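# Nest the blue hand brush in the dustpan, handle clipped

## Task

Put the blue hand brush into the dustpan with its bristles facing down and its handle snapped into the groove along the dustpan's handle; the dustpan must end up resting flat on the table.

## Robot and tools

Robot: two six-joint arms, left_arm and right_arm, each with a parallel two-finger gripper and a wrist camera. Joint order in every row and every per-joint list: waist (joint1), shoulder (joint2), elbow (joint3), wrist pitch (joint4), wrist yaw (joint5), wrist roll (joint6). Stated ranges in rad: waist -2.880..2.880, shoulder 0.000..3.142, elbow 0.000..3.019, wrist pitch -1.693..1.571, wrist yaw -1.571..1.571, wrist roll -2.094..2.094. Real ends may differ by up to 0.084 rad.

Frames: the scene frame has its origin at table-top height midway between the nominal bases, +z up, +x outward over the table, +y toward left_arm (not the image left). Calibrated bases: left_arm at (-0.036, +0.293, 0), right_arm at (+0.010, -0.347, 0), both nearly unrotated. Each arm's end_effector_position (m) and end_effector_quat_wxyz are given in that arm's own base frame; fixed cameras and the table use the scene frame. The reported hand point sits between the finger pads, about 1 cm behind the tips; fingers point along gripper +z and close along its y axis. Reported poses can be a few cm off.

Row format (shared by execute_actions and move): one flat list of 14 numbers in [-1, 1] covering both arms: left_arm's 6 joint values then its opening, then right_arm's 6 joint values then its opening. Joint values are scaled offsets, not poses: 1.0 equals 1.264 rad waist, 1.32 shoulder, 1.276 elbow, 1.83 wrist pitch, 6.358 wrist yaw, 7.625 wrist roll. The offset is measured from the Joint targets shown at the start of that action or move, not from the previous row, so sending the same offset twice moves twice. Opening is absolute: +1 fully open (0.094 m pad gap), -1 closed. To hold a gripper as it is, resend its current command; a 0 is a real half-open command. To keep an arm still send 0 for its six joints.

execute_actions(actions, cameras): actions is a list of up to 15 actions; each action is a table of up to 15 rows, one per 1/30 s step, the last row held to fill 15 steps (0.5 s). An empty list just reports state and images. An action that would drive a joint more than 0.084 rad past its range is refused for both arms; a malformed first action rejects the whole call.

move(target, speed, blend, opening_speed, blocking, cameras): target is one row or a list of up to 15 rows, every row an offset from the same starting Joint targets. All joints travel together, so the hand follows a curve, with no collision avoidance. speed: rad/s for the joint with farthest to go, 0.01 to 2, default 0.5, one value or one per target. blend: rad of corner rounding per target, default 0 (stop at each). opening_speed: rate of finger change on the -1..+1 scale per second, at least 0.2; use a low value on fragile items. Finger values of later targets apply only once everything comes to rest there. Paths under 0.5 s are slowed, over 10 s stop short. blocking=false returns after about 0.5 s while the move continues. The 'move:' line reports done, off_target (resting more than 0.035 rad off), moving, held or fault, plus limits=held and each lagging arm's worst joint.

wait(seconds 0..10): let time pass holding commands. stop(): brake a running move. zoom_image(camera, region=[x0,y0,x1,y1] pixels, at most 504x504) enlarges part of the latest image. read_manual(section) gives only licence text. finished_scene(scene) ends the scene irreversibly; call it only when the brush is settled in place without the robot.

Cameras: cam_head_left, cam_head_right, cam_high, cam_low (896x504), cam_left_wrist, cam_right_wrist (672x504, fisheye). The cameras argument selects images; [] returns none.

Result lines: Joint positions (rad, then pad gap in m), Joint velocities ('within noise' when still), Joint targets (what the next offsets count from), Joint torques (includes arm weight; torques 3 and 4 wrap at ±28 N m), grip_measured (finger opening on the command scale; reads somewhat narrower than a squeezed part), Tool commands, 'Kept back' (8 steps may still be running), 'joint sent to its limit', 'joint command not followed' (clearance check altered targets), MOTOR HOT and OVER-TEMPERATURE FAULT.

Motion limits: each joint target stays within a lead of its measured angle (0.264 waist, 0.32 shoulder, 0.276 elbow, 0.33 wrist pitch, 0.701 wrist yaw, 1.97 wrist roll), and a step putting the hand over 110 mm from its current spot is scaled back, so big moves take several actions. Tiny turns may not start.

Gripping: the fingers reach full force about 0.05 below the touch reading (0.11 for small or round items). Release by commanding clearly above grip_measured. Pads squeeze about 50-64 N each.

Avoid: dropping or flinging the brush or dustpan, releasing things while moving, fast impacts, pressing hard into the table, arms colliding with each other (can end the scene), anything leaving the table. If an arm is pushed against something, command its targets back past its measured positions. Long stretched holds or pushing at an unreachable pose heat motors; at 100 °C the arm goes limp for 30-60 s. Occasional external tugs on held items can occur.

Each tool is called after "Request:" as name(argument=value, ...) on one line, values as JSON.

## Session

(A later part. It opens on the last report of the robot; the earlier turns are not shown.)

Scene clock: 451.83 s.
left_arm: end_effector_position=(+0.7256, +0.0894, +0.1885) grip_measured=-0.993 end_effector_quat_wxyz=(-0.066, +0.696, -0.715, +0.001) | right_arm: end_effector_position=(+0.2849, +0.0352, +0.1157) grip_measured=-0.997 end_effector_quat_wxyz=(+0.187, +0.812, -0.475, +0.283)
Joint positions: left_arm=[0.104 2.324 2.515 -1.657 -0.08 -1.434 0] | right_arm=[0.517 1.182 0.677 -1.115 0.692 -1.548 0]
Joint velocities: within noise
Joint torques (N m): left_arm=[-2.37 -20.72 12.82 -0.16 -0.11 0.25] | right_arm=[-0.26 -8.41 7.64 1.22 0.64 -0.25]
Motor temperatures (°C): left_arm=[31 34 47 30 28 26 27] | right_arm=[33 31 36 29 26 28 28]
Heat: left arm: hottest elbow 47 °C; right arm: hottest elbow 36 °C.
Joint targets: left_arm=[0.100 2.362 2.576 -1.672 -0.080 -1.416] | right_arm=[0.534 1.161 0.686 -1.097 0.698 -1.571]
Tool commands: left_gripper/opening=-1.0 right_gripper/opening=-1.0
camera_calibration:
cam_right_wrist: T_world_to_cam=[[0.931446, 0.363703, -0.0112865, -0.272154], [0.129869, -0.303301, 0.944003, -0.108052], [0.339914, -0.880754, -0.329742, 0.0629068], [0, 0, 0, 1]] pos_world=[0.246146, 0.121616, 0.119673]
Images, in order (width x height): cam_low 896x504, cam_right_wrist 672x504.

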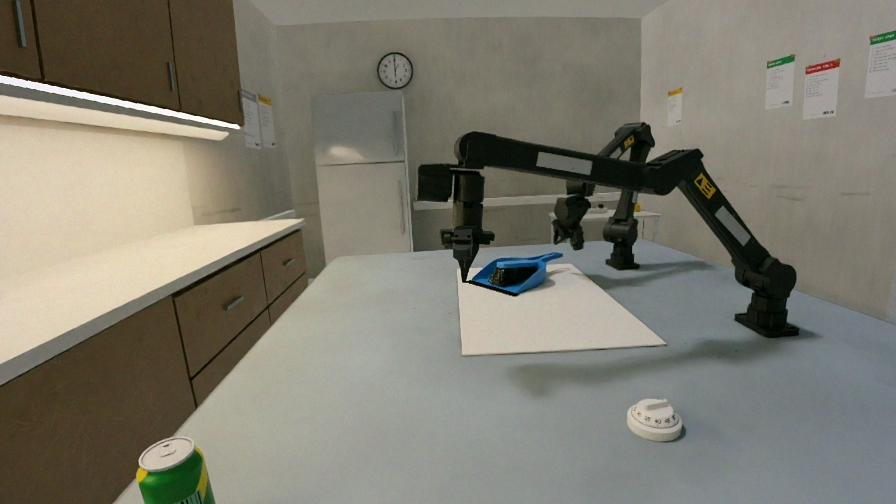

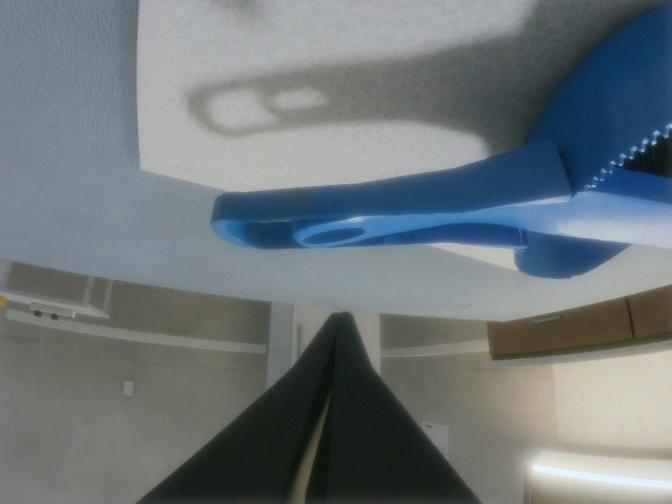

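Request:
move(target=[0, 0, 0, 0, 0, 0, -1, -0.2726, 0.3488, 0.4478, -0.2766, -0.0869, 0.1665, -1], speed=0.9, cameras=["cam_right_wrist"])

Scene clock: 463.20 s.
left_arm: end_effector_position=(+0.7256, +0.0894, +0.1885) grip_measured=-0.993 end_effector_quat_wxyz=(-0.066, +0.696, -0.715, +0.001) | right_arm: end_effector_position=(+0.3533, +0.0424, +0.1279) grip_measured=-0.997 end_effector_quat_wxyz=(-0.219, -0.265, +0.937, -0.059)
Joint positions: left_arm=[0.104 2.324 2.515 -1.657 -0.08 -1.434 0] | right_arm=[0.193 1.621 1.2 -1.583 0.15 -0.325 0]
Joint velocities: within noise
Joint torques (N m): left_arm=[-2.37 -20.72 12.81 -0.14 -0.11 0.25] | right_arm=[-1.85 -13.45 11.15 -1.06 -0.16 0.23]
Motor temperatures (°C): left_arm=[31 34 47 30 28 26 27] | right_arm=[33 30 36 29 26 28 28]
Heat: left arm: hottest elbow 47 °C; right arm: hottest elbow 36 °C.
Joint targets: left_arm=[0.100 2.362 2.576 -1.672 -0.080 -1.416] | right_arm=[0.189 1.621 1.258 -1.603 0.146 -0.301]
move: off_target (left_arm, right_arm); left_arm: the elbow is farthest, 0.061 rad from its target; right_arm: the elbow is farthest, 0.058 rad from its target
camera_calibration:
cam_right_wrist: T_world_to_cam=[[0.408914, -0.912492, -0.0121463, -0.0994859], [-0.491111, -0.23126, 0.839838, 0.103376], [-0.769155, -0.337457, -0.5427, 0.445971], [0, 0, 0, 1]] pos_world=[0.434471, 0.0836224, 0.154001]
Images, in order (width x height): cam_right_wrist 672x504.

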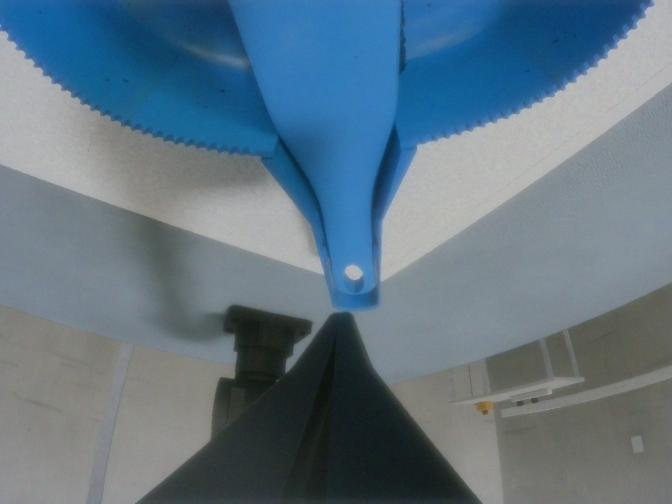

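Request:
zoom_image(camera="cam_right_wrist", region=[290, 200, 420, 320])

Request:
zoom_image(camera="cam_right_wrist", region=[240, 100, 440, 250])

Scaled by 3.877 from the camera's 672x504 image, which has a finer 960x720 frame.

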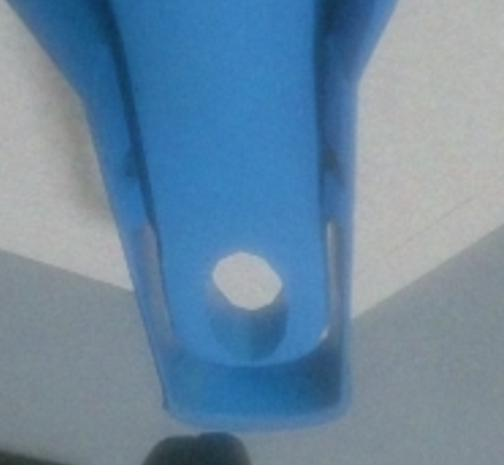

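Scaled by 2.520 from the camera's 672x504 image, which has a finer 960x720 frame.

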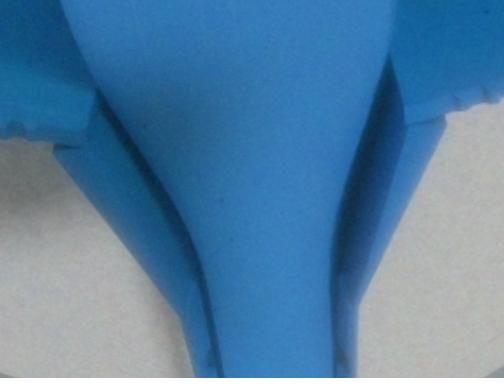

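Request:
zoom_image(camera="cam_right_wrist", region=[306, 215, 350, 265])

Request:
zoom_image(camera="cam_right_wrist", region=[354, 210, 398, 260])

Scaled by 10.080 from the camera's 672x504 image, which has a finer 960x720 frame.

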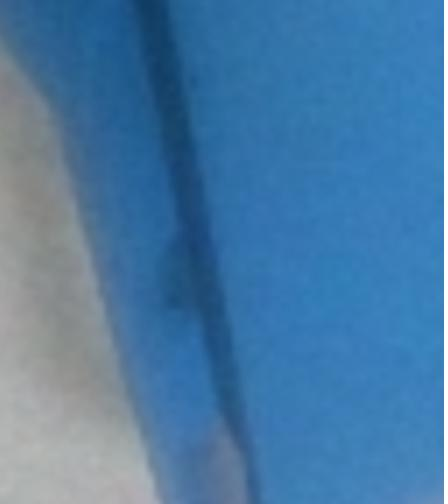

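Scaled by 10.080 from the camera's 672x504 image, which has a finer 960x720 frame.

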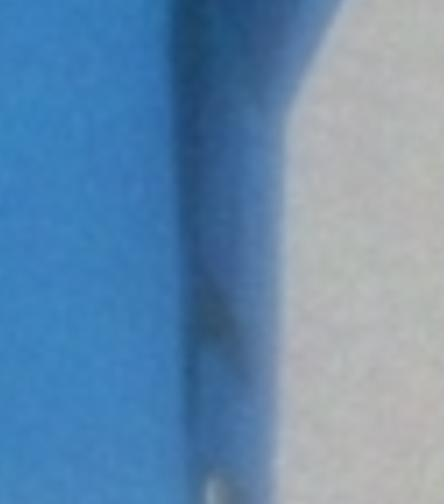

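Request:
move(target=[[0, 0, 0, 0, 0, 0, -1, 0.2460, -0.2583, -0.3276, 0.1437, 0.0698, -0.0851, -1], [0, 0, 0, 0, 0, 0, -1, 0.4834, -0.3765, -0.6066, 0.3929, 0.1390, -0.1666, -1]], speed=0.9, blend=[0.08, 0], cameras=["cam_right_wrist"])

Scene clock: 474.07 s.
left_arm: end_effector_position=(+0.7256, +0.0894, +0.1885) grip_measured=-0.993 end_effector_quat_wxyz=(-0.066, +0.696, -0.715, +0.001) | right_arm: end_effector_position=(+0.2639, +0.0578, +0.1031) grip_measured=-0.997 end_effector_quat_wxyz=(+0.181, +0.803, -0.341, +0.455)
Joint positions: left_arm=[0.104 2.324 2.515 -1.657 -0.08 -1.434 0] | right_arm=[0.791 1.144 0.476 -0.903 1.022 -1.547 0]
Joint velocities: within noise
Joint torques (N m): left_arm=[-2.37 -20.72 12.81 -0.14 -0.11 0.25] | right_arm=[-0.26 -6.77 6.84 1.35 0.86 -0.21]
Motor temperatures (°C): left_arm=[31 34 47 30 28 26 27] | right_arm=[33 31 36 29 26 28 28]
Heat: left arm: hottest elbow 47 °C; right arm: hottest elbow 36 °C.
Joint targets: left_arm=[0.100 2.362 2.576 -1.672 -0.080 -1.416] | right_arm=[0.800 1.124 0.484 -0.884 1.029 -1.571]
move: off_target (left_arm); left_arm: the elbow is farthest, 0.061 rad from its target
camera_calibration:
cam_right_wrist: T_world_to_cam=[[0.783309, 0.616111, 0.0826701, -0.246141], [-0.0555212, -0.0631172, 0.996461, -0.0569904], [0.619148, -0.785127, -0.0152331, -0.0259299], [0, 0, 0, 1]] pos_world=[0.205695, 0.127695, 0.0767422]
Images, in order (width x height): cam_right_wrist 672x504.

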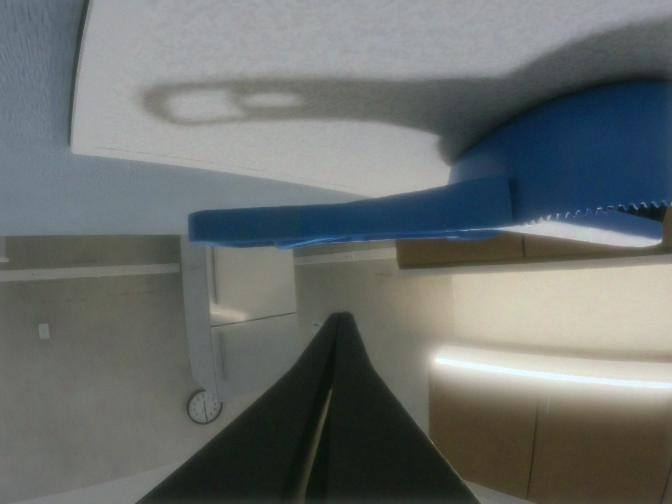

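Request:
zoom_image(camera="cam_right_wrist", region=[180, 195, 350, 260])

Request:
zoom_image(camera="cam_right_wrist", region=[330, 170, 530, 250])

Scaled by 2.965 from the camera's 672x504 image, which has a finer 960x720 frame.

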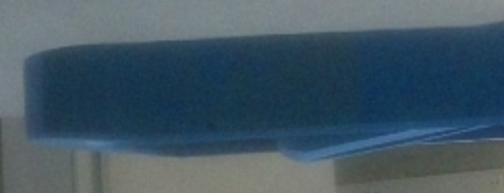

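Scaled by 2.520 from the camera's 672x504 image, which has a finer 960x720 frame.

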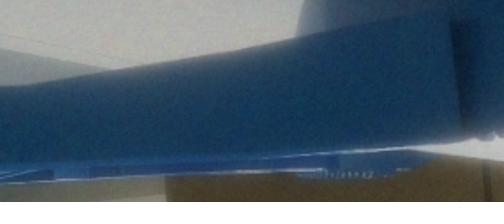

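Request:
zoom_image(camera="cam_right_wrist", region=[265, 222, 345, 257])

Request:
zoom_image(camera="cam_right_wrist", region=[330, 218, 410, 253])

Request:
zoom_image(camera="cam_right_wrist", region=[400, 210, 520, 255])

Scaled by 6.300 from the camera's 672x504 image, which has a finer 960x720 frame.

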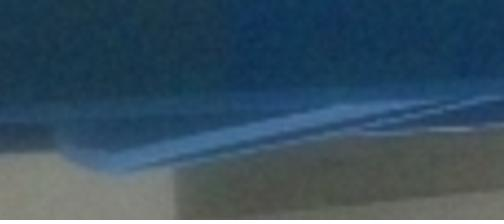

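Scaled by 6.300 from the camera's 672x504 image, which has a finer 960x720 frame.

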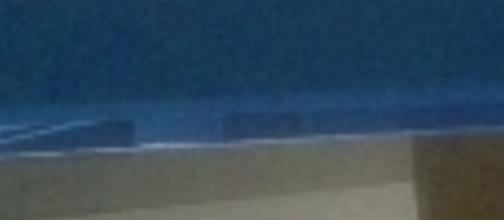

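Scaled by 4.200 from the camera's 672x504 image, which has a finer 960x720 frame.

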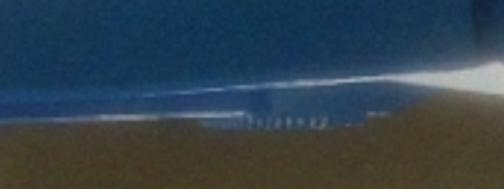

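Request:
move(target=[[0, 0, 0, 0, 0, 0, -1, -0.5922, 0.0550, 0.3534, -0.2153, -0.1618, -0.0523, -1], [0, 0, 0, 0, 0, 0, -1, -0.5922, 0.0988, 0.2500, -0.1117, -0.1618, -0.0523, -1]], speed=0.8, blend=[0.03, 0], cameras=["cam_right_wrist"])

Scene clock: 486.77 s.
left_arm: end_effector_position=(+0.7256, +0.0894, +0.1885) grip_measured=-0.993 end_effector_quat_wxyz=(-0.066, +0.696, -0.715, +0.001) | right_arm: end_effector_position=(+0.3084, +0.0161, +0.0925) grip_measured=-0.997 end_effector_quat_wxyz=(+0.005, +0.842, -0.539, -0.002)
Joint positions: left_arm=[0.104 2.324 2.515 -1.657 -0.08 -1.434 0] | right_arm=[0.057 1.26 0.789 -1.108 0.005 -1.947 0]
Joint velocities: within noise
Joint torques (N m): left_arm=[-2.37 -20.78 12.82 -0.14 -0.11 0.25] | right_arm=[-2.02 -8.29 8.29 1.31 -0.32 -0.26]
Motor temperatures (°C): left_arm=[31 34 48 29 28 26 27] | right_arm=[33 30 36 29 27 28 28]
Heat: left arm: hottest elbow 48 °C; right arm: hottest elbow 36 °C.
Joint targets: left_arm=[0.100 2.362 2.576 -1.672 -0.080 -1.416] | right_arm=[0.052 1.255 0.803 -1.089 0.000 -1.970]
move: off_target (left_arm); left_arm: the elbow is farthest, 0.061 rad from its target
camera_calibration:
cam_right_wrist: T_world_to_cam=[[0.946809, 0.313461, -0.0727604, -0.285607], [0.304528, -0.79973, 0.517391, -0.101376], [0.103993, -0.512029, -0.85265, 0.145578], [0, 0, 0, 1]] pos_world=[0.286148, 0.0829934, 0.155797]
Images, in order (width x height): cam_right_wrist 672x504.

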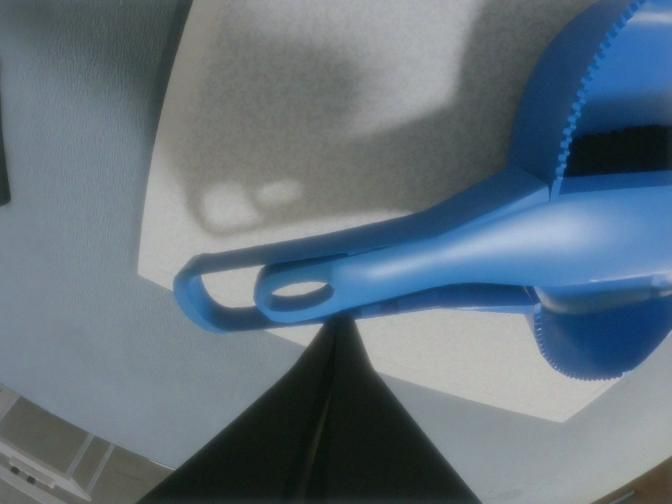

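Request:
zoom_image(camera="cam_right_wrist", region=[240, 225, 470, 345])

Scaled by 2.191 from the camera's 672x504 image, which has a finer 960x720 frame.

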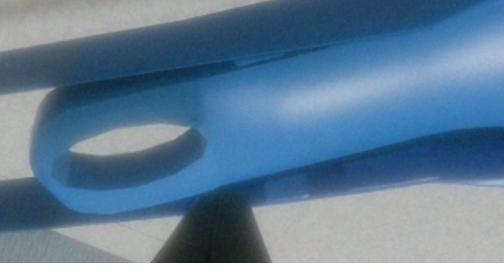

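Request:
move(target=[-0.5672, -0.3652, -0.8135, 0.5279, 0.0126, -0.0203, -1, 0.0222, 0.0106, -0.0125, 0.0197, 0, 0, -1], speed=0.8, cameras=["cam_right_wrist", "cam_low"])

Scene clock: 492.17 s.
left_arm: end_effector_position=(+0.5539, -0.3993, +0.1148) grip_measured=-0.993 end_effector_quat_wxyz=(+0.113, -0.434, +0.868, -0.214) | right_arm: end_effector_position=(+0.3127, +0.0178, +0.0875) grip_measured=-0.997 end_effector_quat_wxyz=(-0.002, +0.844, -0.537, +0.007)
Joint positions: left_arm=[-0.624 1.904 1.545 -0.724 -0.002 -1.551 0] | right_arm=[0.061 1.265 0.778 -1.071 0.005 -1.947 0]
Joint velocities: within noise
Joint torques (N m): left_arm=[-0.91 -20.48 7.75 1.8 0 -0.13] | right_arm=[-0.15 -7.88 7.66 1.32 -0.32 -0.25]
Motor temperatures (°C): left_arm=[31 34 47 29 28 26 27] | right_arm=[33 30 36 29 27 28 28]
Heat: left arm: hottest elbow 47 °C; right arm: hottest elbow 36 °C.
Joint targets: left_arm=[-0.617 1.880 1.538 -0.705 0.000 -1.571] | right_arm=[0.080 1.268 0.787 -1.052 0.001 -1.970]
move: done
camera_calibration:
cam_right_wrist: T_world_to_cam=[[0.946583, 0.318258, -0.0518859, -0.292404], [0.297264, -0.798894, 0.52288, -0.0969903], [0.12496, -0.510373, -0.850826, 0.135018], [0, 0, 0, 1]] pos_world=[0.288745, 0.0844847, 0.150419]
Images, in order (width x height): cam_low 896x504, cam_right_wrist 672x504.

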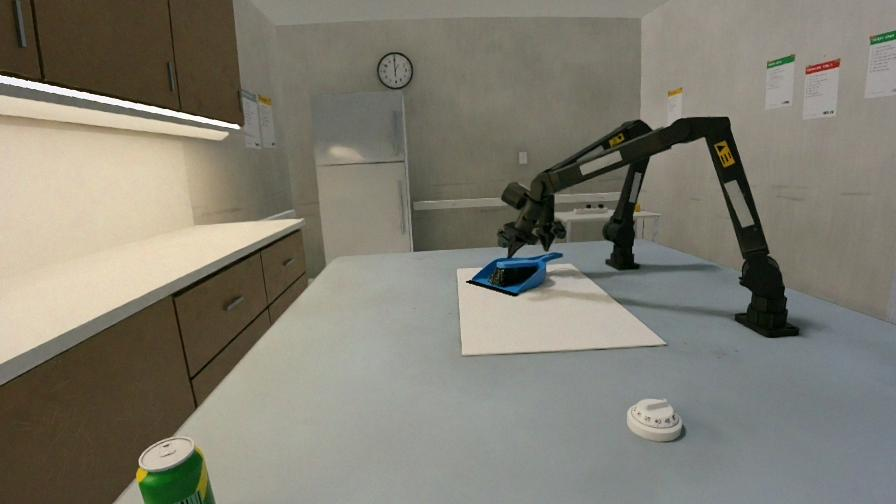

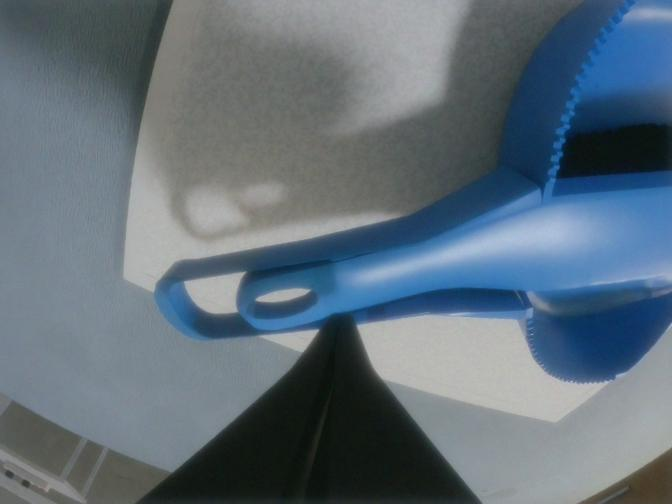

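Request:
zoom_image(camera="cam_right_wrist", region=[280, 225, 440, 335])

Scaled by 3.150 from the camera's 672x504 image, which has a finer 960x720 frame.

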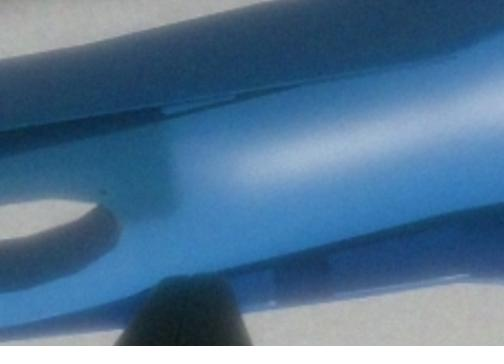

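Request:
move(target=[[0, 0.0684, -0.0306, -0.0157, 0, 0, -1, 0.0105, 0, 0, 0, 0, 0, -1], [0, 0.2417, -0.0897, 0.1505, 0, 0, -1, 0.0105, 0, 0, 0, 0, 0, -1]], speed=[0.3, 0.07], cameras=["cam_right_wrist", "cam_left_wrist"])

Scene clock: 500.57 s.
left_arm: end_effector_position=(+0.5703, -0.4111, +0.0110) grip_measured=-0.993 end_effector_quat_wxyz=(+0.125, -0.431, +0.862, -0.237) | right_arm: end_effector_position=(+0.3124, +0.0221, +0.0875) grip_measured=-0.997 end_effector_quat_wxyz=(-0.002, +0.847, -0.531, +0.007)
Joint positions: left_arm=[-0.624 2.056 1.467 -0.44 -0.002 -1.552 0] | right_arm=[0.075 1.265 0.778 -1.071 0.005 -1.947 0]
Joint velocities: within noise
Joint torques (N m): left_arm=[-1.03 -10.4 4.71 1.48 -0.01 -0.09] | right_arm=[-0.15 -7.94 7.68 1.33 -0.32 -0.25]
Motor temperatures (°C): left_arm=[31 35 46 29 28 26 27] | right_arm=[33 30 35 29 26 28 28]
Heat: left arm: hottest elbow 46 °C; right arm: hottest elbow 35 °C.
Joint targets: left_arm=[-0.619 2.177 1.431 -0.431 0.000 -1.568] | right_arm=[0.093 1.268 0.787 -1.052 0.001 -1.970]
move: off_target (left_arm); left_arm: the shoulder is farthest, 0.143 rad from its target
camera_calibration:
cam_left_wrist: T_world_to_cam=[[0.619511, -0.624678, 0.475377, -0.611347], [-0.784941, -0.486361, 0.383823, 0.273919], [-0.00856137, -0.610926, -0.791642, -0.15372], [0, 0, 0, 1]] pos_world=[0.59243, -0.342583, 0.0637924]
cam_right_wrist: T_world_to_cam=[[0.942099, 0.331296, -0.0518859, -0.292404], [0.308264, -0.794714, 0.52288, -0.0969903], [0.131994, -0.508599, -0.850826, 0.135018], [0, 0, 0, 1]] pos_world=[0.287551, 0.0884629, 0.150419]
Images, in order (width x height): cam_left_wrist 672x504, cam_right_wrist 672x504.

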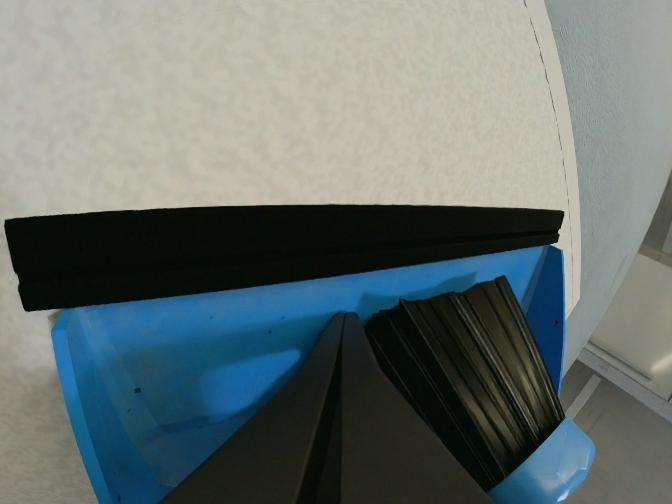

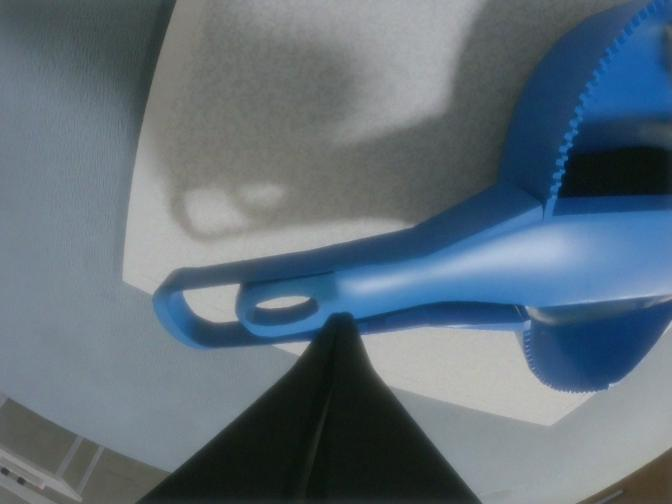

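Request:
move(target=[0, 0, 0, 0, 0, 0, -1, -0.003, 0.0114, -0.0141, 0.0115, 0, 0, -1], speed=0.06, cameras=["cam_right_wrist"])

Scene clock: 503.57 s.
left_arm: end_effector_position=(+0.5704, -0.4111, +0.0110) grip_measured=-0.993 end_effector_quat_wxyz=(+0.125, -0.431, +0.862, -0.237) | right_arm: end_effector_position=(+0.3088, +0.0219, +0.0765) grip_measured=-0.997 end_effector_quat_wxyz=(+0.003, +0.847, -0.531, +0.001)
Joint positions: left_arm=[-0.624 2.056 1.467 -0.44 -0.002 -1.552 0] | right_arm=[0.075 1.282 0.759 -1.05 0.005 -1.947 0]
Joint velocities: within noise
Joint torques (N m): left_arm=[-1.03 -10.4 4.71 1.47 -0.01 -0.09] | right_arm=[-0.5 -8 7.53 1.24 -0.32 -0.25]
Motor temperatures (°C): left_arm=[31 35 45 29 28 26 27] | right_arm=[33 30 35 29 26 28 28]
Heat: left arm: hottest elbow 45 °C; right arm: hottest elbow 35 °C.
Joint targets: left_arm=[-0.619 2.177 1.431 -0.431 0.000 -1.568] | right_arm=[0.089 1.284 0.769 -1.031 0.001 -1.970]
move: off_target (left_arm); left_arm: the shoulder is farthest, 0.121 rad from its target
camera_calibration:
cam_right_wrist: T_world_to_cam=[[0.941261, 0.331233, -0.0656696, -0.288204], [0.315695, -0.794155, 0.519282, -0.0923623], [0.119851, -0.509511, -0.852076, 0.129828], [0, 0, 0, 1]] pos_world=[0.284874, 0.0882617, 0.139659]
Images, in order (width x height): cam_right_wrist 672x504.

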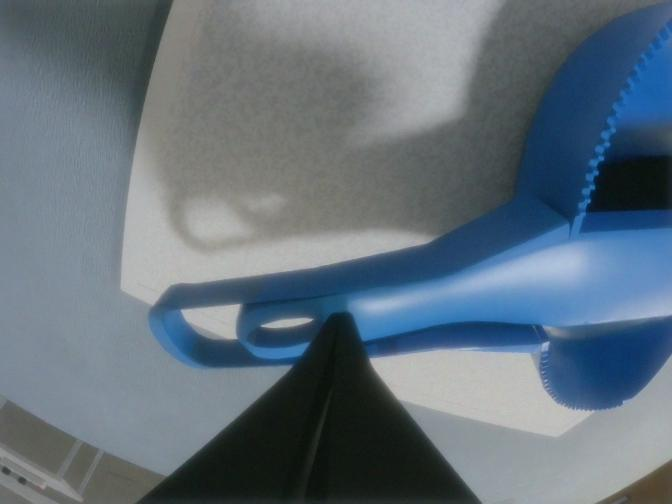

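Request:
zoom_image(camera="cam_right_wrist", region=[230, 250, 450, 380])

Scaled by 2.291 from the camera's 672x504 image, which has a finer 960x720 frame.

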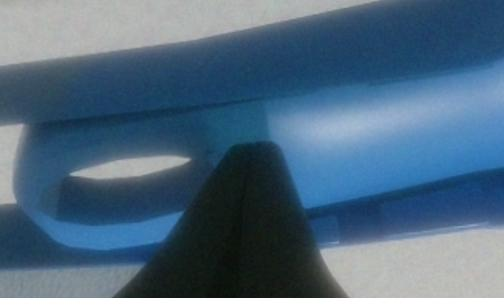

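Request:
move(target=[0, 0, 0, 0, 0, 0, -1, 0, 0.0275, -0.0324, 0, 0, 0, -1], speed=0.04, cameras=[])

Scene clock: 505.77 s.
left_arm: end_effector_position=(+0.5725, -0.4127, +0.0117) grip_measured=-0.993 end_effector_quat_wxyz=(+0.128, -0.431, +0.860, -0.242) | right_arm: end_effector_position=(+0.3025, +0.0230, +0.0671) grip_measured=-0.997 end_effector_quat_wxyz=(+0.009, +0.848, -0.529, -0.010)
Joint positions: left_arm=[-0.624 2.057 1.467 -0.426 -0.002 -1.552 0] | right_arm=[0.08 1.297 0.744 -1.044 0.004 -1.947 0]
Joint velocities: within noise
Joint torques (N m): left_arm=[-1.03 -10.7 4.79 0.99 0 -0.08] | right_arm=[-0.44 -6.24 5.48 1.03 -0.27 -0.25]
Motor temperatures (°C): left_arm=[31 34 45 29 28 26 27] | right_arm=[33 30 35 29 26 28 28]
Heat: left arm: hottest elbow 45 °C; right arm: hottest elbow 35 °C.
Joint targets: left_arm=[-0.619 2.175 1.432 -0.431 0.000 -1.568] | right_arm=[0.089 1.320 0.727 -1.032 0.000 -1.970]
move: off_target (left_arm); left_arm: the shoulder is farthest, 0.120 rad from its target
No camera images: "cameras" was empty.

Request:
wait(seconds=0, cameras=["cam_right_wrist"])

Request:
zoom_image(camera="cam_right_wrist", region=[190, 250, 490, 400])

Scene clock: 506.33 s.
left_arm: end_effector_position=(+0.5725, -0.4127, +0.0117) grip_measured=-0.993 end_effector_quat_wxyz=(+0.128, -0.431, +0.860, -0.242) | right_arm: end_effector_position=(+0.3025, +0.0230, +0.0671) grip_measured=-0.997 end_effector_quat_wxyz=(+0.009, +0.848, -0.529, -0.010)
Joint positions: left_arm=[-0.624 2.057 1.467 -0.426 -0.002 -1.552 0] | right_arm=[0.08 1.297 0.744 -1.044 0.004 -1.947 0]
Joint velocities: within noise
Joint torques (N m): left_arm=[-1.03 -10.7 4.81 0.98 -0.01 -0.08] | right_arm=[-0.44 -6.24 5.46 1.03 -0.27 -0.25]
Motor temperatures (°C): left_arm=[31 34 45 29 28 26 27] | right_arm=[33 30 35 29 26 28 28]
Heat: left arm: hottest elbow 45 °C; right arm: hottest elbow 35 °C.
Joint targets: left_arm=[-0.619 2.175 1.432 -0.431 0.000 -1.568] | right_arm=[0.089 1.320 0.727 -1.032 0.000 -1.970]
Tool commands: left_gripper/opening=-1.0 right_gripper/opening=-1.0
camera_calibration:
cam_right_wrist: T_world_to_cam=[[0.937797, 0.335505, -0.0892951, -0.280679], [0.332215, -0.792462, 0.511504, -0.0890615], [0.100849, -0.509352, -0.854628, 0.129132], [0, 0, 0, 1]] pos_world=[0.279785, 0.0893649, 0.130852]
Images, in order (width x height): cam_right_wrist 672x504.

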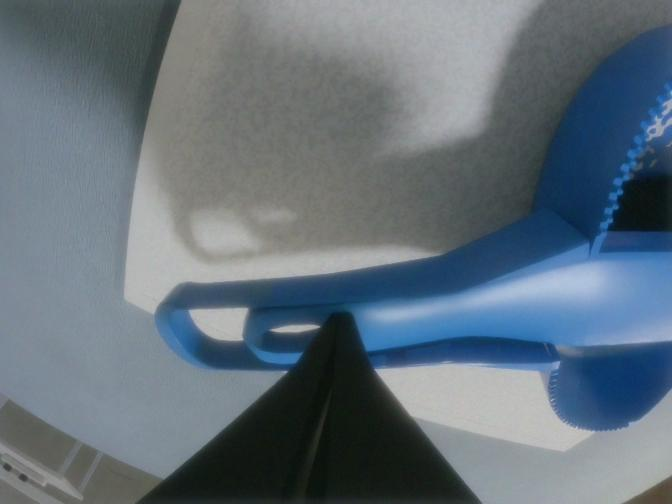

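Scaled by 1.680 from the camera's 672x504 image, which has a finer 960x720 frame.

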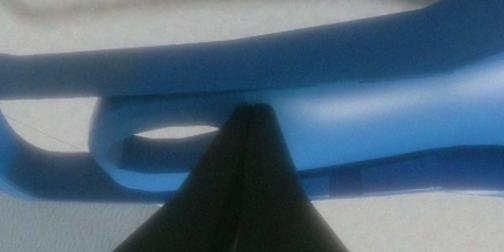

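Request:
move(target=[0, 0, 0, 0, 0, 0, -1, 0, 0.0275, -0.0324, 0, 0, 0, -1], speed=0.04, cameras=["cam_right_wrist"])

Scene clock: 508.70 s.
left_arm: end_effector_position=(+0.5739, -0.4163, +0.0140) grip_measured=-0.993 end_effector_quat_wxyz=(+0.130, -0.428, +0.859, -0.248) | right_arm: end_effector_position=(+0.2947, +0.0239, +0.0593) grip_measured=-0.997 end_effector_quat_wxyz=(+0.017, +0.849, -0.527, -0.020)
Joint positions: left_arm=[-0.627 2.057 1.469 -0.414 -0.002 -1.552 0] | right_arm=[0.084 1.308 0.729 -1.044 0.003 -1.947 0]
Joint velocities: within noise
Joint torques (N m): left_arm=[-1.08 -10.99 4.9 0.55 -0.01 -0.08] | right_arm=[-0.5 -4.07 3.29 1.01 -0.25 -0.25]
Motor temperatures (°C): left_arm=[31 34 44 29 28 26 27] | right_arm=[33 30 35 29 26 28 28]
Heat: left arm: hottest elbow 44 °C; right arm: hottest elbow 35 °C.
Joint targets: left_arm=[-0.619 2.172 1.433 -0.431 -0.001 -1.568] | right_arm=[0.089 1.356 0.686 -1.032 0.000 -1.970]
move: off_target (left_arm, right_arm); left_arm: the shoulder is farthest, 0.118 rad from its target; right_arm: the shoulder is farthest, 0.048 rad from its target
camera_calibration:
cam_right_wrist: T_world_to_cam=[[0.9336, 0.339618, -0.114237, -0.271786], [0.349058, -0.79001, 0.504027, -0.0864529], [0.0809288, -0.510435, -0.8561, 0.129666], [0, 0, 0, 1]] pos_world=[0.273423, 0.0901912, 0.123534]
Images, in order (width x height): cam_right_wrist 672x504.

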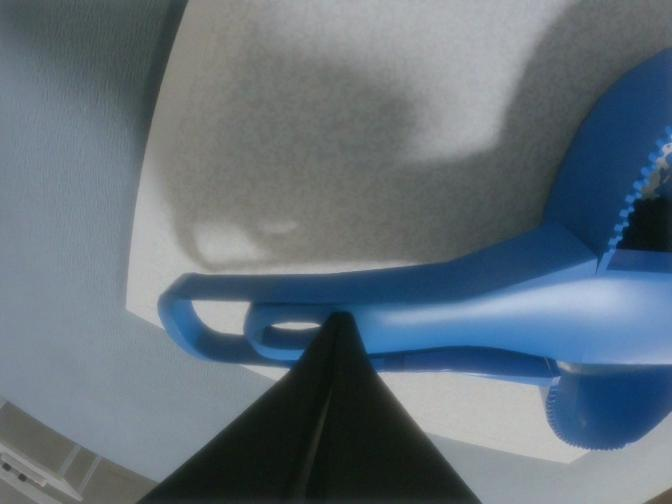

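Request:
zoom_image(camera="cam_right_wrist", region=[140, 250, 440, 400])

Request:
zoom_image(camera="cam_right_wrist", region=[400, 200, 672, 460])

Scaled by 1.680 from the camera's 672x504 image, which has a finer 960x720 frame.

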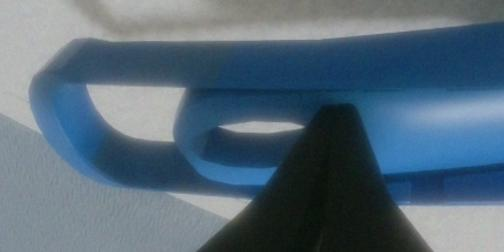

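Scaled by 1.853 from the camera's 672x504 image, which has a finer 960x720 frame.

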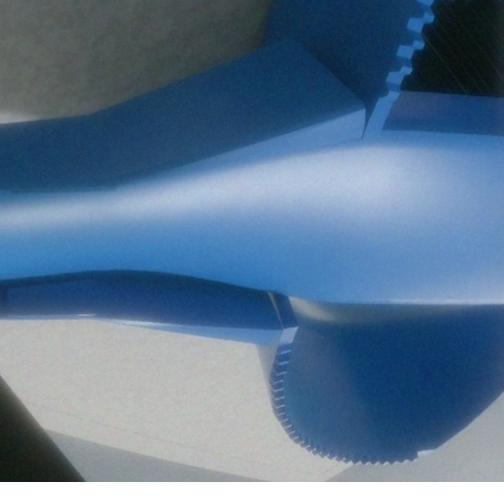

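Request:
move(target=[[0, 0, 0, 0, 0, 0, -1, 0, -0.0364, 0.0415, 0, 0, 0, -1], [0, 0, 0, 0, 0, 0, -1, 0, -0.1205, 0.1951, -0.1344, 0, 0, -1], [0, 0, 0, 0, 0, 0, -1, 0.5625, -0.1758, -0.1583, 0.0809, 0.1618, 0.0523, -1]], speed=[0.05, 0.3, 0.8], blend=[0, 0.03, 0], cameras=["cam_right_wrist", "cam_left_wrist"])

Scene clock: 519.83 s.
left_arm: end_effector_position=(+0.5727, -0.4155, +0.0091) grip_measured=-0.993 end_effector_quat_wxyz=(+0.129, -0.429, +0.860, -0.245) | right_arm: end_effector_position=(+0.2640, +0.0579, +0.1031) grip_measured=-0.997 end_effector_quat_wxyz=(+0.191, +0.811, -0.321, +0.450)
Joint positions: left_arm=[-0.627 2.064 1.467 -0.414 -0.002 -1.552 0] | right_arm=[0.791 1.144 0.476 -0.902 1.022 -1.596 0]
Joint velocities: within noise
Joint torques (N m): left_arm=[-1.03 -11.46 4.86 0.54 0 -0.08] | right_arm=[-0.26 -6.77 6.87 1.35 0.85 0.24]
Motor temperatures (°C): left_arm=[31 34 43 29 28 26 27] | right_arm=[33 30 34 29 26 28 28]
Heat: left arm: hottest elbow 43 °C; right arm: hottest elbow 34 °C.
Joint targets: left_arm=[-0.619 2.172 1.433 -0.431 -0.001 -1.568] | right_arm=[0.800 1.124 0.484 -0.883 1.029 -1.571]
move: off_target (left_arm); left_arm: the shoulder is farthest, 0.108 rad from its target
camera_calibration:
cam_left_wrist: T_world_to_cam=[[0.610291, -0.621283, 0.491479, -0.608216], [-0.792176, -0.479784, 0.37718, 0.281333], [0.00146855, -0.619527, -0.784974, -0.167262], [0, 0, 0, 1]] pos_world=[0.5943, -0.346519, 0.0615159]
cam_right_wrist: T_world_to_cam=[[0.769252, 0.637535, 0.0424343, -0.239643], [-0.0258208, -0.0353408, 0.999042, -0.066694], [0.638423, -0.769611, -0.0107243, -0.032366], [0, 0, 0, 1]] pos_world=[0.203287, 0.125515, 0.076452]
Images, in order (width x height): cam_left_wrist 672x504, cam_right_wrist 672x504.

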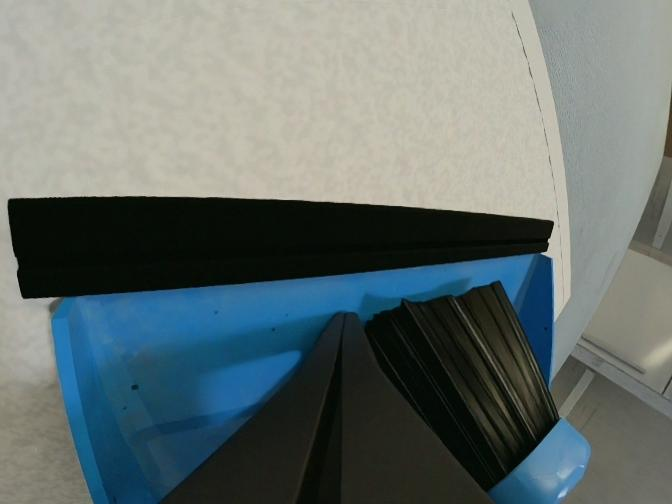

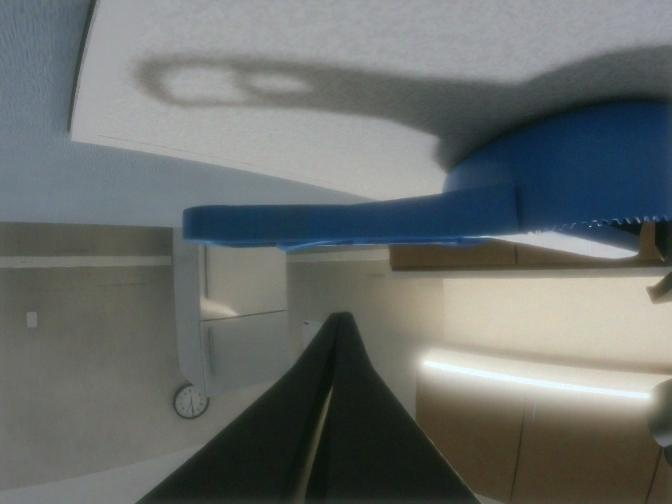

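Request:
execute_actions(actions=[], cameras=["cam_right_wrist"])

Request:
zoom_image(camera="cam_right_wrist", region=[255, 218, 345, 264])

Request:
zoom_image(camera="cam_right_wrist", region=[330, 218, 420, 264])

Scene clock: 522.63 s.
left_arm: end_effector_position=(+0.5727, -0.4155, +0.0091) grip_measured=-0.993 end_effector_quat_wxyz=(+0.129, -0.429, +0.860, -0.245) | right_arm: end_effector_position=(+0.2640, +0.0579, +0.1031) grip_measured=-0.997 end_effector_quat_wxyz=(+0.191, +0.811, -0.322, +0.450)
Joint positions: left_arm=[-0.627 2.064 1.467 -0.414 -0.002 -1.552 0] | right_arm=[0.791 1.144 0.476 -0.902 1.022 -1.594 0]
Joint velocities: within noise
Joint torques (N m): left_arm=[-1.08 -11.46 4.86 0.55 -0.01 -0.08] | right_arm=[-0.21 -6.77 6.87 1.36 0.85 0.24]
Motor temperatures (°C): left_arm=[31 34 42 29 28 26 27] | right_arm=[33 30 34 29 27 28 28]
Heat: left arm: hottest elbow 42 °C; right arm: hottest elbow 34 °C.
Joint targets: left_arm=[-0.619 2.172 1.433 -0.431 -0.001 -1.568] | right_arm=[0.800 1.124 0.484 -0.883 1.029 -1.571]
Tool commands: left_gripper/opening=-1.0 right_gripper/opening=-1.0
camera_calibration:
cam_right_wrist: T_world_to_cam=[[0.769603, 0.637046, 0.043405, -0.239808], [-0.0265275, -0.0360193, 0.998999, -0.0664637], [0.637971, -0.769984, -0.0108213, -0.0322151], [0, 0, 0, 1]] pos_world=[0.203346, 0.125569, 0.0764574]
Images, in order (width x height): cam_right_wrist 672x504.

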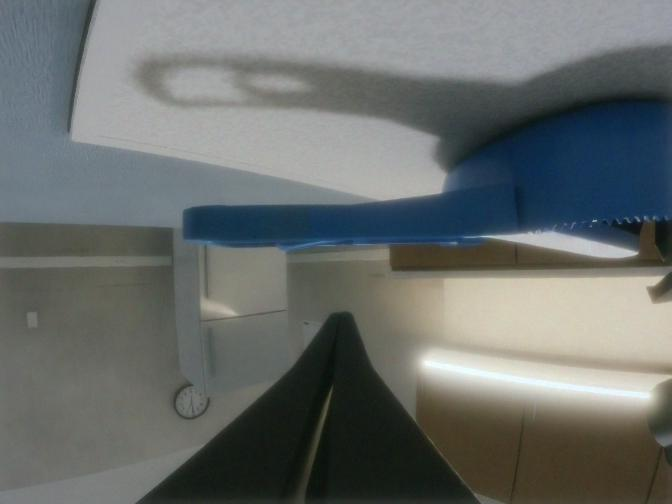

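Scaled by 5.600 from the camera's 672x504 image, which has a finer 960x720 frame.

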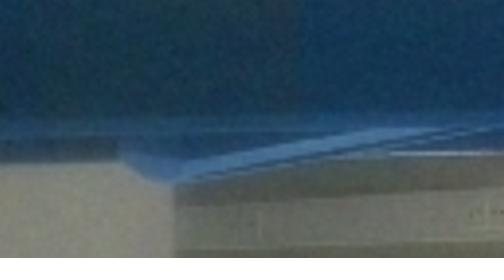

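Scaled by 5.600 from the camera's 672x504 image, which has a finer 960x720 frame.

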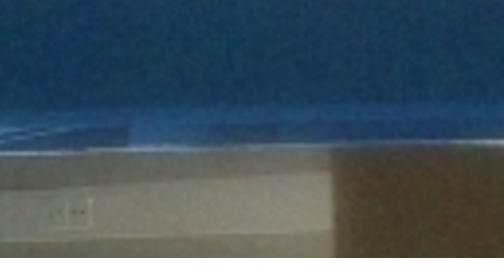

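Request:
execute_actions(actions=[], cameras=["cam_head_left", "cam_low"])

Request:
zoom_image(camera="cam_low", region=[400, 200, 640, 340])

Scene clock: 529.87 s.
left_arm: end_effector_position=(+0.5727, -0.4155, +0.0091) grip_measured=-0.993 end_effector_quat_wxyz=(+0.129, -0.429, +0.860, -0.245) | right_arm: end_effector_position=(+0.2640, +0.0579, +0.1031) grip_measured=-0.997 end_effector_quat_wxyz=(+0.191, +0.811, -0.322, +0.450)
Joint positions: left_arm=[-0.627 2.064 1.467 -0.414 -0.002 -1.552 0] | right_arm=[0.791 1.144 0.476 -0.902 1.022 -1.594 0]
Joint velocities: within noise
Joint torques (N m): left_arm=[-1.03 -11.4 4.86 0.54 -0.01 -0.08] | right_arm=[-0.26 -6.83 6.86 1.37 0.86 0.24]
Motor temperatures (°C): left_arm=[31 33 42 29 28 26 27] | right_arm=[33 30 34 29 27 28 28]
Heat: left arm: hottest elbow 42 °C; right arm: hottest elbow 34 °C.
Joint targets: left_arm=[-0.619 2.172 1.433 -0.431 -0.001 -1.568] | right_arm=[0.800 1.124 0.484 -0.883 1.029 -1.571]
Tool commands: left_gripper/opening=-1.0 right_gripper/opening=-1.0
Images, in order (width x height): cam_head_left 896x504, cam_low 896x504.

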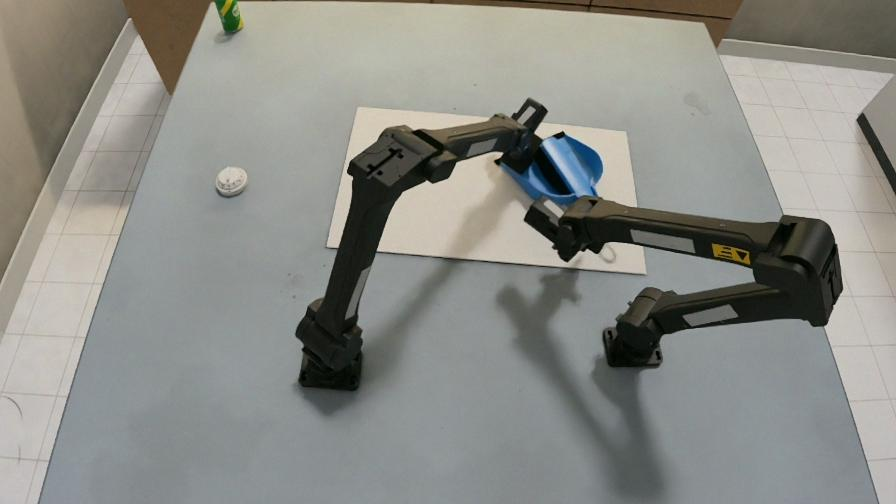

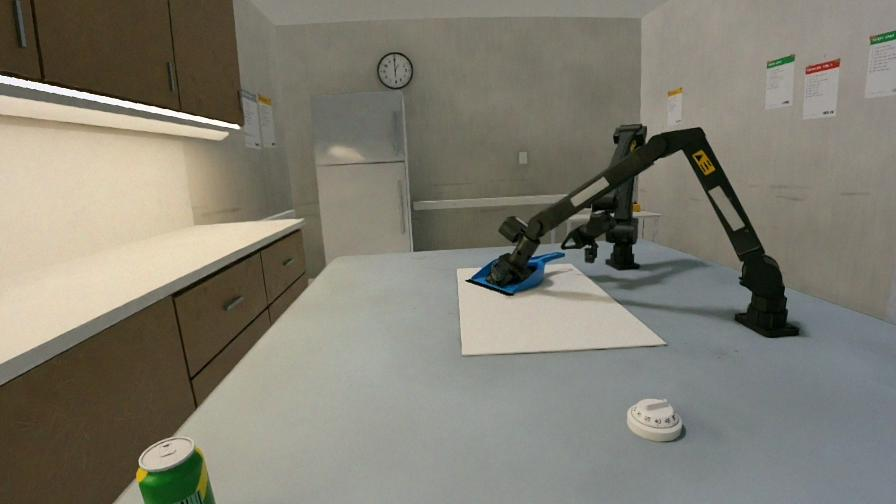

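Scaled by 2.100 from the camera's 896x504 image, which has a finer 1280x720 frame.

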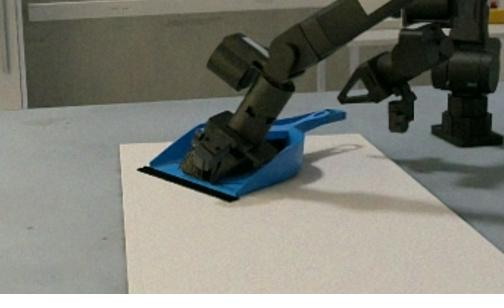

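Request:
zoom_image(camera="cam_low", region=[500, 240, 580, 285])

Request:
zoom_image(camera="cam_head_left", region=[490, 90, 650, 270])

Scaled by 6.300 from the camera's 896x504 image, which has a finer 1280x720 frame.

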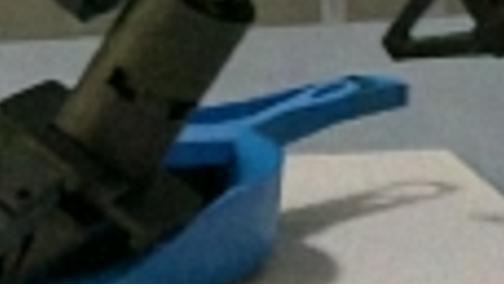

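Scaled by 2.800 from the camera's 896x504 image, which has a finer 1280x720 frame.

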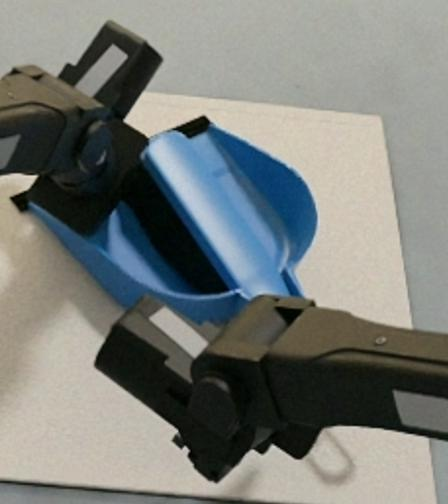

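Request:
move(target=[[0, 0.1038, -0.0697, -0.0164, 0, 0, -1, -0.5625, 0.0553, 0.3534, -0.2158, -0.1618, -0.0523, -1], [0, 0.1038, -0.0697, -0.0164, 0, 0, -1, -0.5625, 0.1212, 0.2234, -0.0809, -0.1617, -0.0523, -1]], speed=[0.6, 0.15], cameras=["cam_right_wrist"])

Request:
zoom_image(camera="cam_right_wrist", region=[240, 200, 440, 350])

Scene clock: 539.87 s.
left_arm: end_effector_position=(+0.5727, -0.4155, +0.0091) grip_measured=-0.993 end_effector_quat_wxyz=(+0.129, -0.429, +0.860, -0.245) | right_arm: end_effector_position=(+0.3083, +0.0279, +0.0760) grip_measured=-0.997 end_effector_quat_wxyz=(+0.003, +0.853, -0.523, +0.000)
Joint positions: left_arm=[-0.627 2.064 1.467 -0.414 -0.002 -1.552 0] | right_arm=[0.095 1.283 0.759 -1.05 0.006 -1.947 0]
Joint velocities: within noise
Joint torques (N m): left_arm=[-1.44 -11.99 3.73 0.42 -0.03 0.02] | right_arm=[-2.02 -8.12 7.57 1.25 -0.31 -0.25]
Motor temperatures (°C): left_arm=[31 33 41 29 28 26 27] | right_arm=[33 30 34 29 27 28 28]
Heat: left arm: hottest elbow 41 °C; right arm: hottest elbow 34 °C.
Joint targets: left_arm=[-0.625 2.165 1.418 -0.434 -0.001 -1.559] | right_arm=[0.089 1.284 0.769 -1.031 0.001 -1.970]
move: off_target (left_arm); left_arm: the shoulder is farthest, 0.245 rad from its target
camera_calibration:
cam_right_wrist: T_world_to_cam=[[0.934369, 0.349902, -0.0672465, -0.287984], [0.332243, -0.787429, 0.519201, -0.0924059], [0.128718, -0.507467, -0.852003, 0.129824], [0, 0, 0, 1]] pos_world=[0.283074, 0.0938847, 0.139222]
Images, in order (width x height): cam_right_wrist 672x504.

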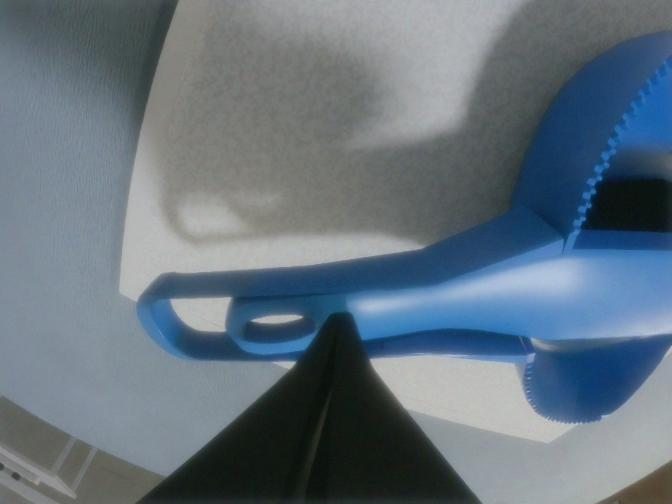

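Scaled by 2.520 from the camera's 672x504 image, which has a finer 960x720 frame.

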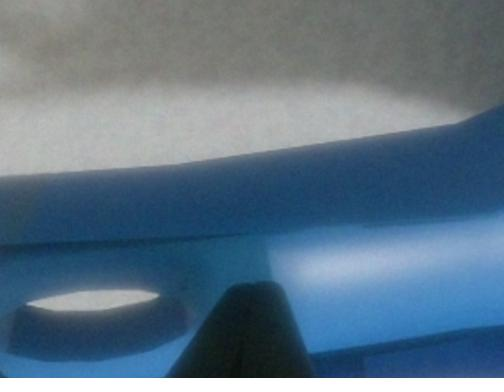

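Request:
move(target=[[0, 0, 0, 0, 0, 0, -1, 0, -0.0659, 0.1301, -0.1350, -0.0002, 0, -1], [0, 0, 0, 0, 0, 0, -1, 0.0791, 0.2553, 0.3832, -0.3126, 0.0228, 0.2189, -1]], speed=[0.3, 0.8], blend=[0.05, 0], cameras=["cam_right_wrist"])

Request:
zoom_image(camera="cam_right_wrist", region=[230, 130, 450, 290])

Scene clock: 556.67 s.
left_arm: end_effector_position=(+0.5727, -0.4155, +0.0091) grip_measured=-0.993 end_effector_quat_wxyz=(+0.129, -0.429, +0.860, -0.245) | right_arm: end_effector_position=(+0.3532, +0.0362, +0.1273) grip_measured=-0.997 end_effector_quat_wxyz=(-0.220, -0.254, +0.940, -0.052)
Joint positions: left_arm=[-0.627 2.064 1.467 -0.414 -0.002 -1.552 0] | right_arm=[0.172 1.621 1.198 -1.583 0.141 -0.325 0]
Joint velocities: within noise
Joint torques (N m): left_arm=[-1.44 -11.99 3.71 0.42 -0.03 0.02] | right_arm=[-0.21 -13.51 11.22 -1.06 0.24 0.28]
Motor temperatures (°C): left_arm=[31 32 39 29 28 26 27] | right_arm=[33 30 35 29 26 28 28]
Heat: left arm: hottest elbow 39 °C; right arm: hottest elbow 35 °C.
Joint targets: left_arm=[-0.625 2.165 1.418 -0.434 -0.001 -1.559] | right_arm=[0.189 1.621 1.258 -1.603 0.146 -0.301]
move: off_target (left_arm, right_arm); left_arm: the shoulder is farthest, 0.101 rad from its target; right_arm: the elbow is farthest, 0.060 rad from its target
camera_calibration:
cam_right_wrist: T_world_to_cam=[[0.385779, -0.922369, -0.0202477, -0.0955921], [-0.494375, -0.225202, 0.83957, 0.103341], [-0.778953, -0.313879, -0.542874, 0.446115], [0, 0, 0, 1]] pos_world=[0.435469, 0.0751275, 0.153486]
Images, in order (width x height): cam_right_wrist 672x504.

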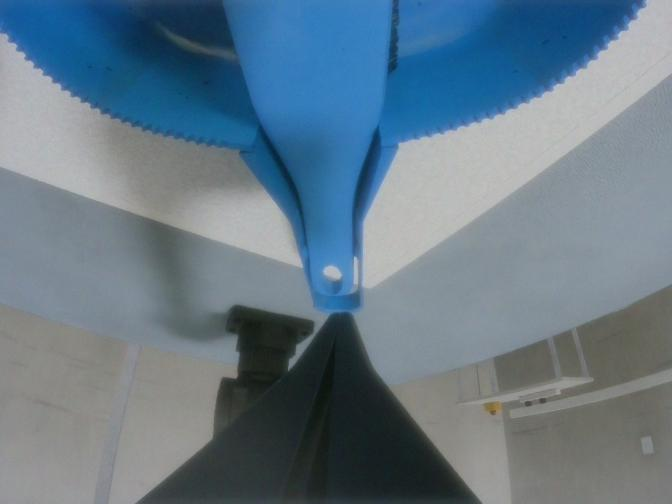

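Scaled by 2.291 from the camera's 672x504 image, which has a finer 960x720 frame.

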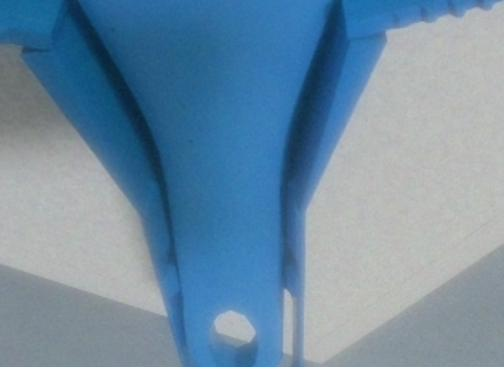

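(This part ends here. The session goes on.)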